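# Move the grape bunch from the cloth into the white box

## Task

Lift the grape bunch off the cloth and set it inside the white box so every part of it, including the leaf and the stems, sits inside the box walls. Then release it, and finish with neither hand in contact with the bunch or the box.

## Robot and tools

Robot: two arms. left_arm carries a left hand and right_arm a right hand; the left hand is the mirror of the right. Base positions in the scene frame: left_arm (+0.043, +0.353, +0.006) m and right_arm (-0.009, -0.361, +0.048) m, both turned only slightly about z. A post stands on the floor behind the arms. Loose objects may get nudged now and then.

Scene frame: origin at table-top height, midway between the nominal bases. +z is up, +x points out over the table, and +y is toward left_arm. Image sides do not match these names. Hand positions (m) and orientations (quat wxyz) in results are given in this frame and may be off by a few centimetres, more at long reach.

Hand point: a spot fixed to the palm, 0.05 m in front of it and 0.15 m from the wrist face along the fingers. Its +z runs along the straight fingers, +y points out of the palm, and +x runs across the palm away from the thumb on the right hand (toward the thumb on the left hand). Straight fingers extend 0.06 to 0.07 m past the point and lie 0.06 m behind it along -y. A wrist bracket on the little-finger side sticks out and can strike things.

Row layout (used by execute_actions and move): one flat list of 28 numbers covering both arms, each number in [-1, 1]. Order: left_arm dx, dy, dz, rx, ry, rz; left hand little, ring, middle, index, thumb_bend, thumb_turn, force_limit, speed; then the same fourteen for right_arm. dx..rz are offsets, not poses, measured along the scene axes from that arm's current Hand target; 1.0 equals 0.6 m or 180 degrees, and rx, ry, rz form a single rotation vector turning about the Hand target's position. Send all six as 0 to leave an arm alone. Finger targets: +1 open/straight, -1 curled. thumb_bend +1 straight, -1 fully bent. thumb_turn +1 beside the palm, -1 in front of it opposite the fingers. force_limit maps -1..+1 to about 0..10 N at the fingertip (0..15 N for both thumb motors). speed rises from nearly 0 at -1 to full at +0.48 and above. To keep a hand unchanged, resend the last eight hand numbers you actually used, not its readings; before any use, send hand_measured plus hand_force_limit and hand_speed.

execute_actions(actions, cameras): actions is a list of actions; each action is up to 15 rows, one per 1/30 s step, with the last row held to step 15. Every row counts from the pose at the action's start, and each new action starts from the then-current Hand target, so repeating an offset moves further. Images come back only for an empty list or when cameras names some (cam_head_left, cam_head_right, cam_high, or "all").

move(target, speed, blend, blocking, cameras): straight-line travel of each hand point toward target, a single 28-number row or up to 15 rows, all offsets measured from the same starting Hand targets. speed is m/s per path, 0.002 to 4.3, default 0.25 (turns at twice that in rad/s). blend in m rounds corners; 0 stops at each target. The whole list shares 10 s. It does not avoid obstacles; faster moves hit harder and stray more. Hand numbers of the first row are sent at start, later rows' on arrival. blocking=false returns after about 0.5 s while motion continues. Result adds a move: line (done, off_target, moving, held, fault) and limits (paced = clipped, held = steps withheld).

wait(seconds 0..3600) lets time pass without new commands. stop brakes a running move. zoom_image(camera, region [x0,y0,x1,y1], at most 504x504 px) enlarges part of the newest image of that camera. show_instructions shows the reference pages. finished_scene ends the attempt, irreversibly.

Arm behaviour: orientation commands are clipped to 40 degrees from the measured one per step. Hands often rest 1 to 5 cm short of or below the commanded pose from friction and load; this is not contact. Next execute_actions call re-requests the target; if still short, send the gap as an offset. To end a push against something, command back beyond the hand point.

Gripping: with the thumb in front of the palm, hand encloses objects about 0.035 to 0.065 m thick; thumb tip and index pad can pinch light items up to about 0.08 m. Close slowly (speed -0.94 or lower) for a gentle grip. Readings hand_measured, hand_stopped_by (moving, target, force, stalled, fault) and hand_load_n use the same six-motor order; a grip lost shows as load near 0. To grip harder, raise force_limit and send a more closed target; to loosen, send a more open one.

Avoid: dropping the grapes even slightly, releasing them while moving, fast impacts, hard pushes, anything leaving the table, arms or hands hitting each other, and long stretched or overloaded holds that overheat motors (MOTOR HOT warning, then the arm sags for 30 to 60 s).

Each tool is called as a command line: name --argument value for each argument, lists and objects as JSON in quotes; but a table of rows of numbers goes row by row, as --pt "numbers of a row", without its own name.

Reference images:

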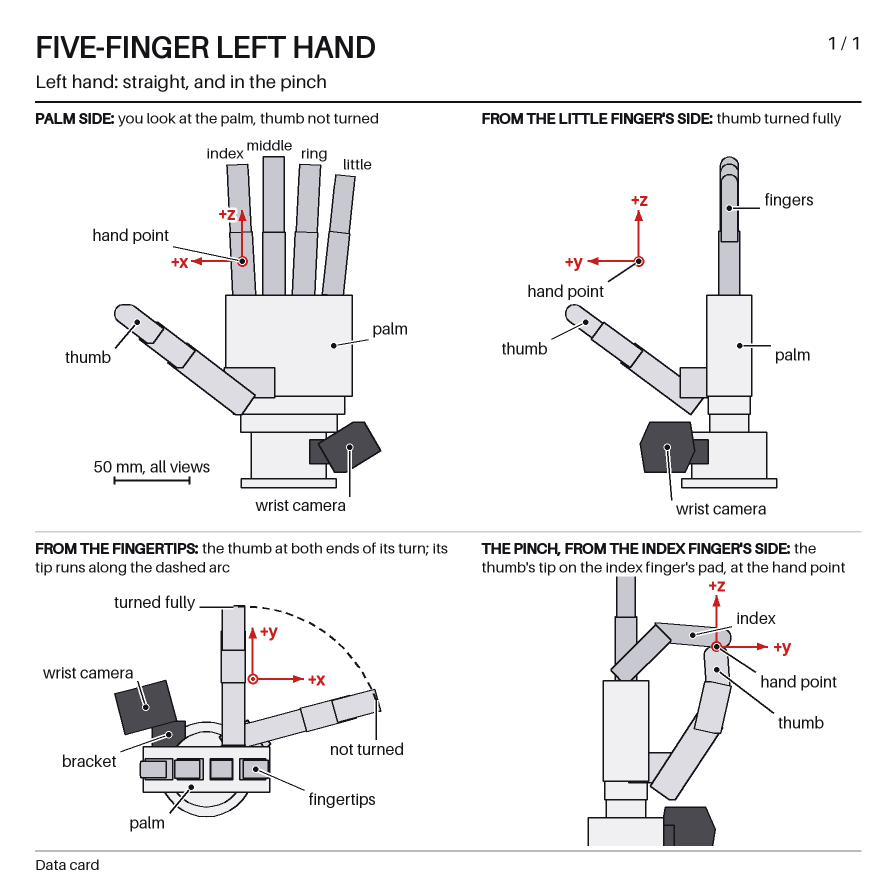

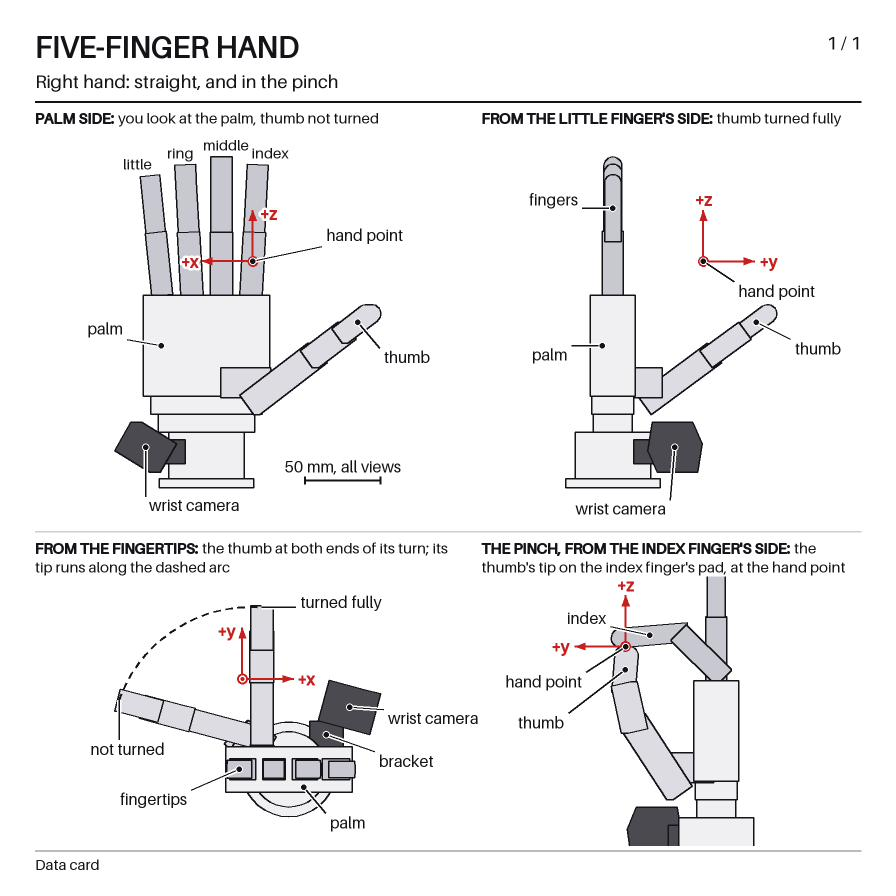

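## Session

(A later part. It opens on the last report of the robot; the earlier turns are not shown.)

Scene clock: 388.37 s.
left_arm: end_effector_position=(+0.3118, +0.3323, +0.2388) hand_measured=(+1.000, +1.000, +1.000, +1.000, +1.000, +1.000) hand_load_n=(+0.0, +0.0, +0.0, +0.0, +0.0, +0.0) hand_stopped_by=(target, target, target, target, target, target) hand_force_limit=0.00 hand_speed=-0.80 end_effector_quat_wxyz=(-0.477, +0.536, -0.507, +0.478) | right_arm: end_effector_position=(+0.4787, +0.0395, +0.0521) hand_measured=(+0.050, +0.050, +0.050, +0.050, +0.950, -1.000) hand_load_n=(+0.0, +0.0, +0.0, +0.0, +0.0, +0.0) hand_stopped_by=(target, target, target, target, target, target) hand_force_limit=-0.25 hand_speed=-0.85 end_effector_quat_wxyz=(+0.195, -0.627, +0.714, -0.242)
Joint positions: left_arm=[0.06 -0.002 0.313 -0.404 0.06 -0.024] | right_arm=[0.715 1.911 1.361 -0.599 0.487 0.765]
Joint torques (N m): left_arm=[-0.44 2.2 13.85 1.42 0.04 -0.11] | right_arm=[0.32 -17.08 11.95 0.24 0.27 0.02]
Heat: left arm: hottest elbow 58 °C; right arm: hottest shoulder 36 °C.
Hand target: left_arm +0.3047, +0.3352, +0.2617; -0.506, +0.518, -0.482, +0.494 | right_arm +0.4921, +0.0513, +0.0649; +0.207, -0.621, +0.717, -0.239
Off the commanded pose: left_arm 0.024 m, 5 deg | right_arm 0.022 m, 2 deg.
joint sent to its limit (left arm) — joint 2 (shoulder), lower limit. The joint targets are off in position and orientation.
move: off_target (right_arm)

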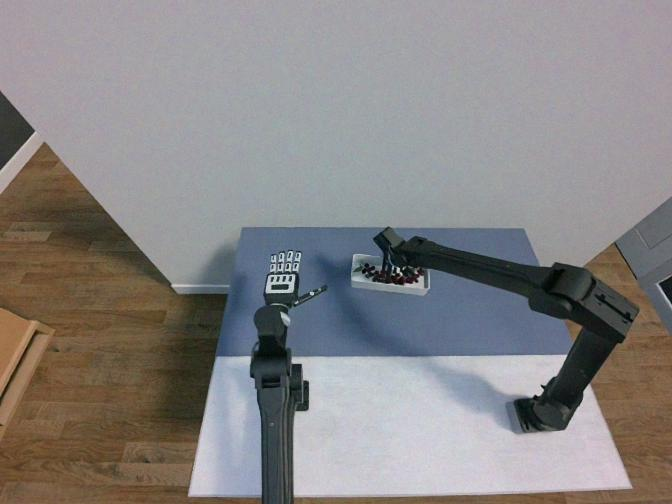

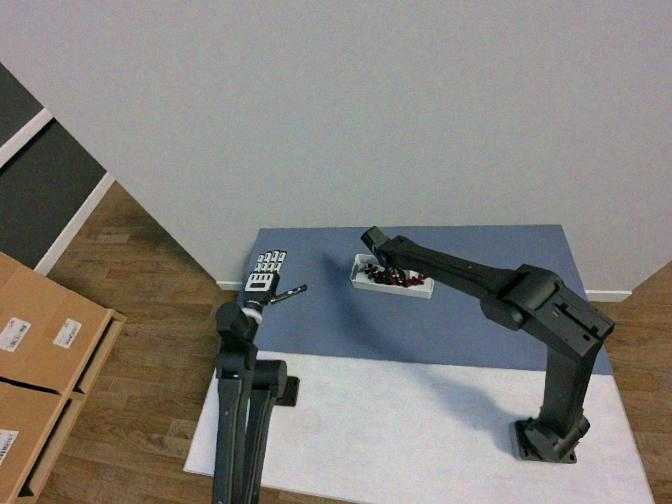

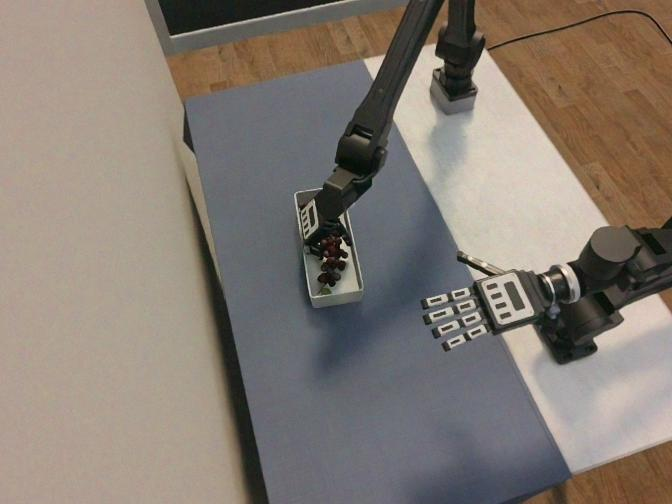

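move --target '[0,0,0,0,0,0,1,1,1,1,1,1,0,-0.8,0.016,0.012,0.07,0,0,0,0.05,0.05,0.05,0.05,0.95,-1,-0.25,-0.85]' --cameras '["all"]' --speed 0.05

zoom_image --camera "cam_head_left" --region '[340, 230, 440, 310]'

zoom_image --camera "cam_high" --region '[280, 180, 400, 310]'

Scene clock: 394.73 s.
left_arm: end_effector_position=(+0.3118, +0.3323, +0.2388) hand_measured=(+1.000, +1.000, +1.000, +1.000, +1.000, +1.000) hand_load_n=(+0.0, +0.0, -0.5, +0.0, -0.5, +0.0) hand_stopped_by=(target, target, target, target, target, target) hand_force_limit=0.00 hand_speed=-0.80 end_effector_quat_wxyz=(-0.477, +0.536, -0.507, +0.478) | right_arm: end_effector_position=(+0.4869, +0.0473, +0.0830) hand_measured=(+0.050, +0.050, +0.050, +0.050, +0.950, -1.000) hand_load_n=(+0.0, +0.0, +0.0, +0.0, +0.0, +0.0) hand_stopped_by=(target, target, target, target, target, target) hand_force_limit=-0.25 hand_speed=-0.85 end_effector_quat_wxyz=(+0.187, -0.630, +0.714, -0.242)
Joint positions: left_arm=[0.06 -0.002 0.313 -0.404 0.06 -0.024] | right_arm=[0.715 1.906 1.45 -0.71 0.486 0.765]
Joint torques (N m): left_arm=[-0.67 2.61 13.72 1.62 0.08 -0.04] | right_arm=[0.03 -18.55 12.4 0.27 0.31 0]
Heat: left arm: hottest elbow 58 °C; right arm: hottest shoulder 36 °C.
Hand target: left_arm +0.3047, +0.3352, +0.2617; -0.506, +0.518, -0.482, +0.494 | right_arm +0.5017, +0.0584, +0.1070; +0.207, -0.621, +0.717, -0.239
Off the commanded pose: left_arm 0.024 m, 5 deg | right_arm 0.030 m, 3 deg.
joint sent to its limit (left arm) — joint 2 (shoulder), lower limit. The joint targets are off in position and orientation.
move: off_target (right_arm)

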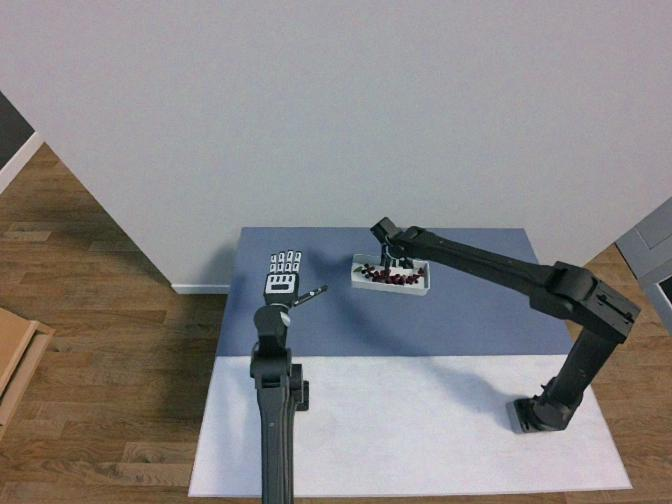

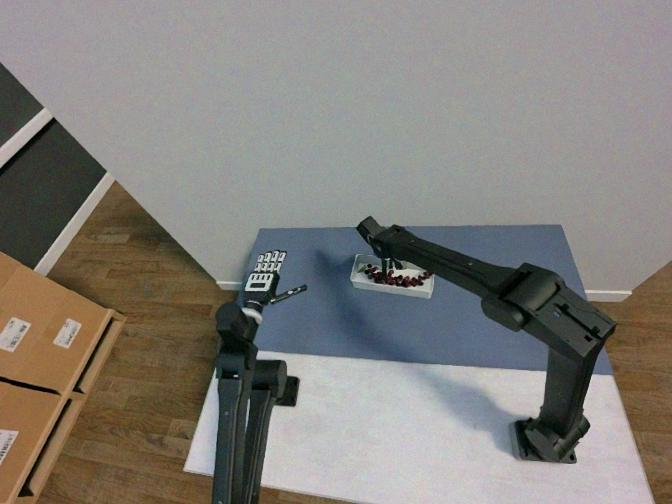

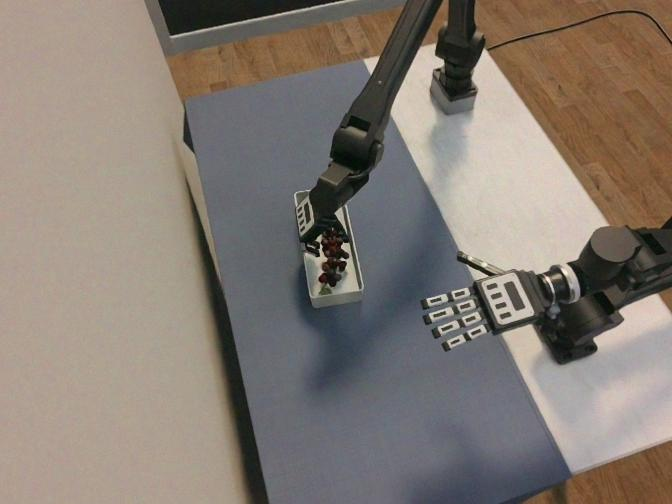

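Scaled by 5.040 from the camera's image (finer frame: 960x720).

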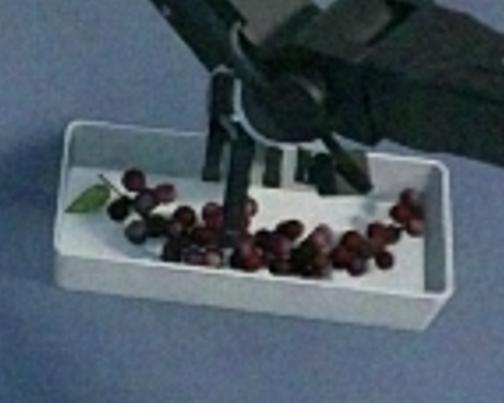

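Scaled by 3.877 from the camera's image (finer frame: 960x720).

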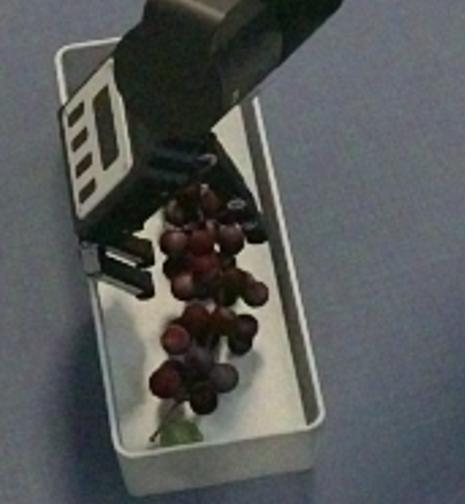

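move --pt "0 0 0 0 0 0 1 1 1 1 1 1 0 -0.8 0 0 0.2 0 0 0 0.05 0.05 0.05 0.05 0.95 -1 -0.25 -0.85" --pt "0 0 0 0 0 0 1 1 1 1 1 1 0 -0.8 -0.25 -0.4 0.3 0 0 0 0.05 0.05 0.05 0.05 0.95 -1 -0.25 -0.85" --cameras '["all"]' --speed '[0.08, 0.2]'

zoom_image --camera "cam_head_left" --region '[340, 230, 440, 310]'

zoom_image --camera "cam_high" --region '[280, 180, 400, 310]'

Scene clock: 403.37 s.
left_arm: end_effector_position=(+0.3118, +0.3323, +0.2388) hand_measured=(+1.000, +1.000, +1.000, +1.000, +1.000, +1.000) hand_load_n=(+0.0, +0.0, +0.0, +0.0, +0.0, +0.0) hand_stopped_by=(target, target, target, target, target, target) hand_force_limit=0.00 hand_speed=-0.80 end_effector_quat_wxyz=(-0.477, +0.536, -0.507, +0.478) | right_arm: end_effector_position=(+0.3573, -0.1751, +0.3008) hand_measured=(+0.050, +0.050, +0.050, +0.050, +0.950, -1.000) hand_load_n=(+0.0, +0.0, +0.0, +0.0, +0.0, +0.0) hand_stopped_by=(target, target, target, target, target, target) hand_force_limit=-0.25 hand_speed=-0.85 end_effector_quat_wxyz=(+0.227, -0.611, +0.719, -0.242)
Joint positions: left_arm=[0.06 -0.002 0.313 -0.404 0.06 -0.024] | right_arm=[0.483 1.09 1.105 -1.008 0.374 0.56]
Joint torques (N m): left_arm=[-0.73 2.32 13.68 1.33 0 -0.08] | right_arm=[-0.21 -6.42 8.75 0.44 0.21 -0.21]
Heat: left arm: hottest elbow 58 °C; right arm: hottest shoulder 36 °C.
Hand target: left_arm +0.3047, +0.3352, +0.2617; -0.506, +0.518, -0.482, +0.494 | right_arm +0.3517, -0.1815, +0.2870; +0.207, -0.621, +0.717, -0.239
Off the commanded pose: left_arm 0.024 m, 5 deg | right_arm 0.016 m, 3 deg.
joint sent to its limit (left arm) — joint 2 (shoulder), lower limit. The joint targets are off in position and orientation.
move: off_target (right_arm)

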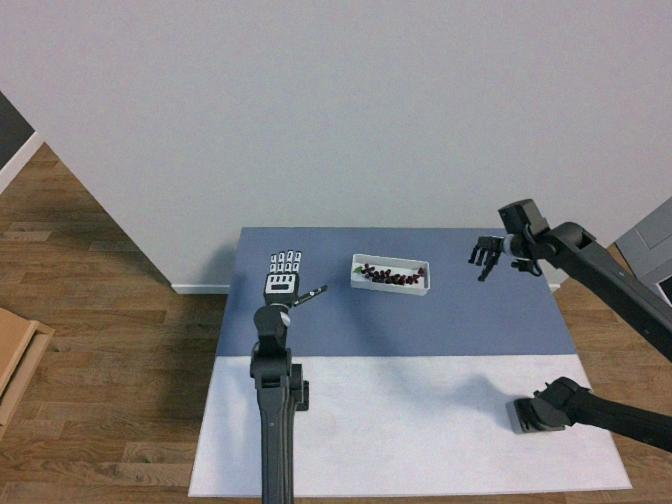

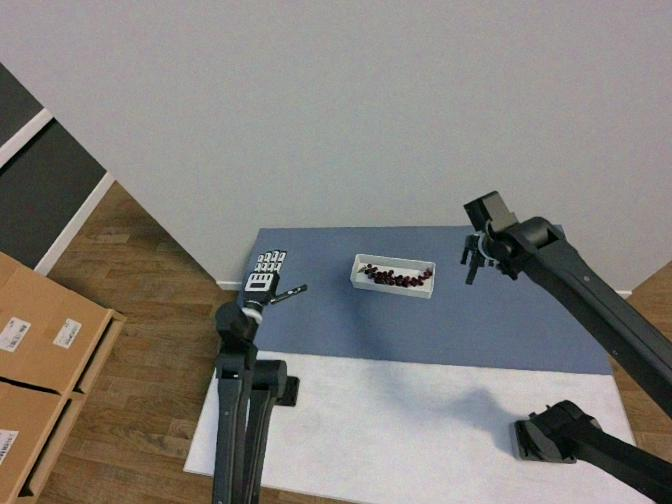

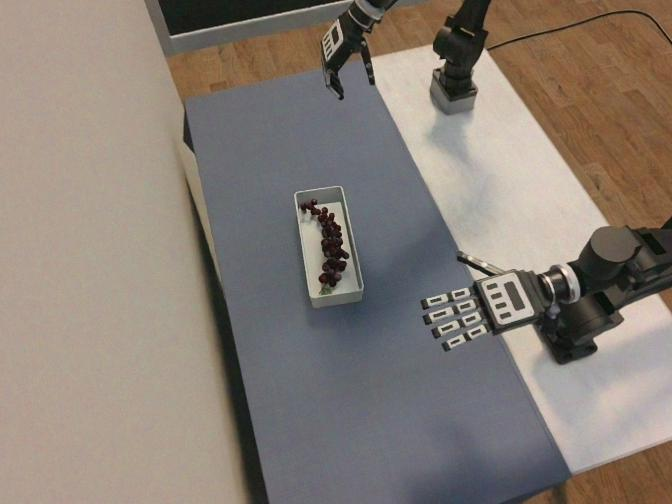

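Scaled by 5.040 from the camera's image (finer frame: 960x720).

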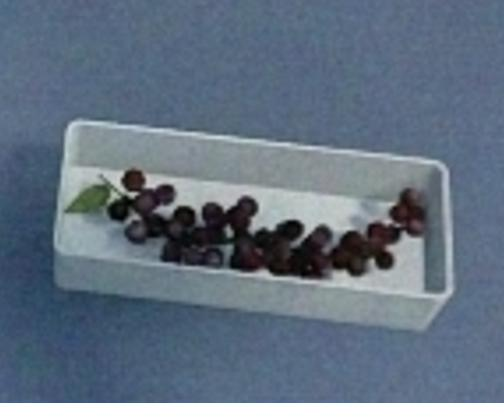

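Scaled by 3.877 from the camera's image (finer frame: 960x720).

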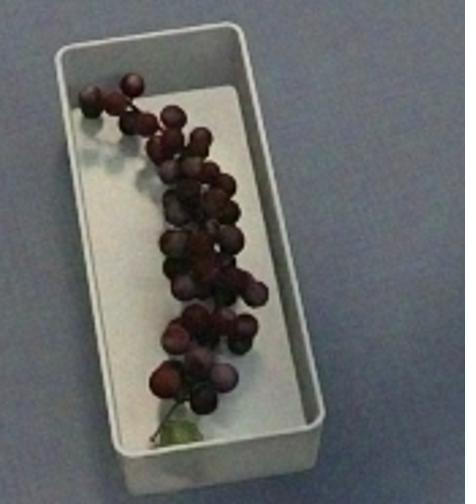

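finished_scene

The scene is finished: the task was done.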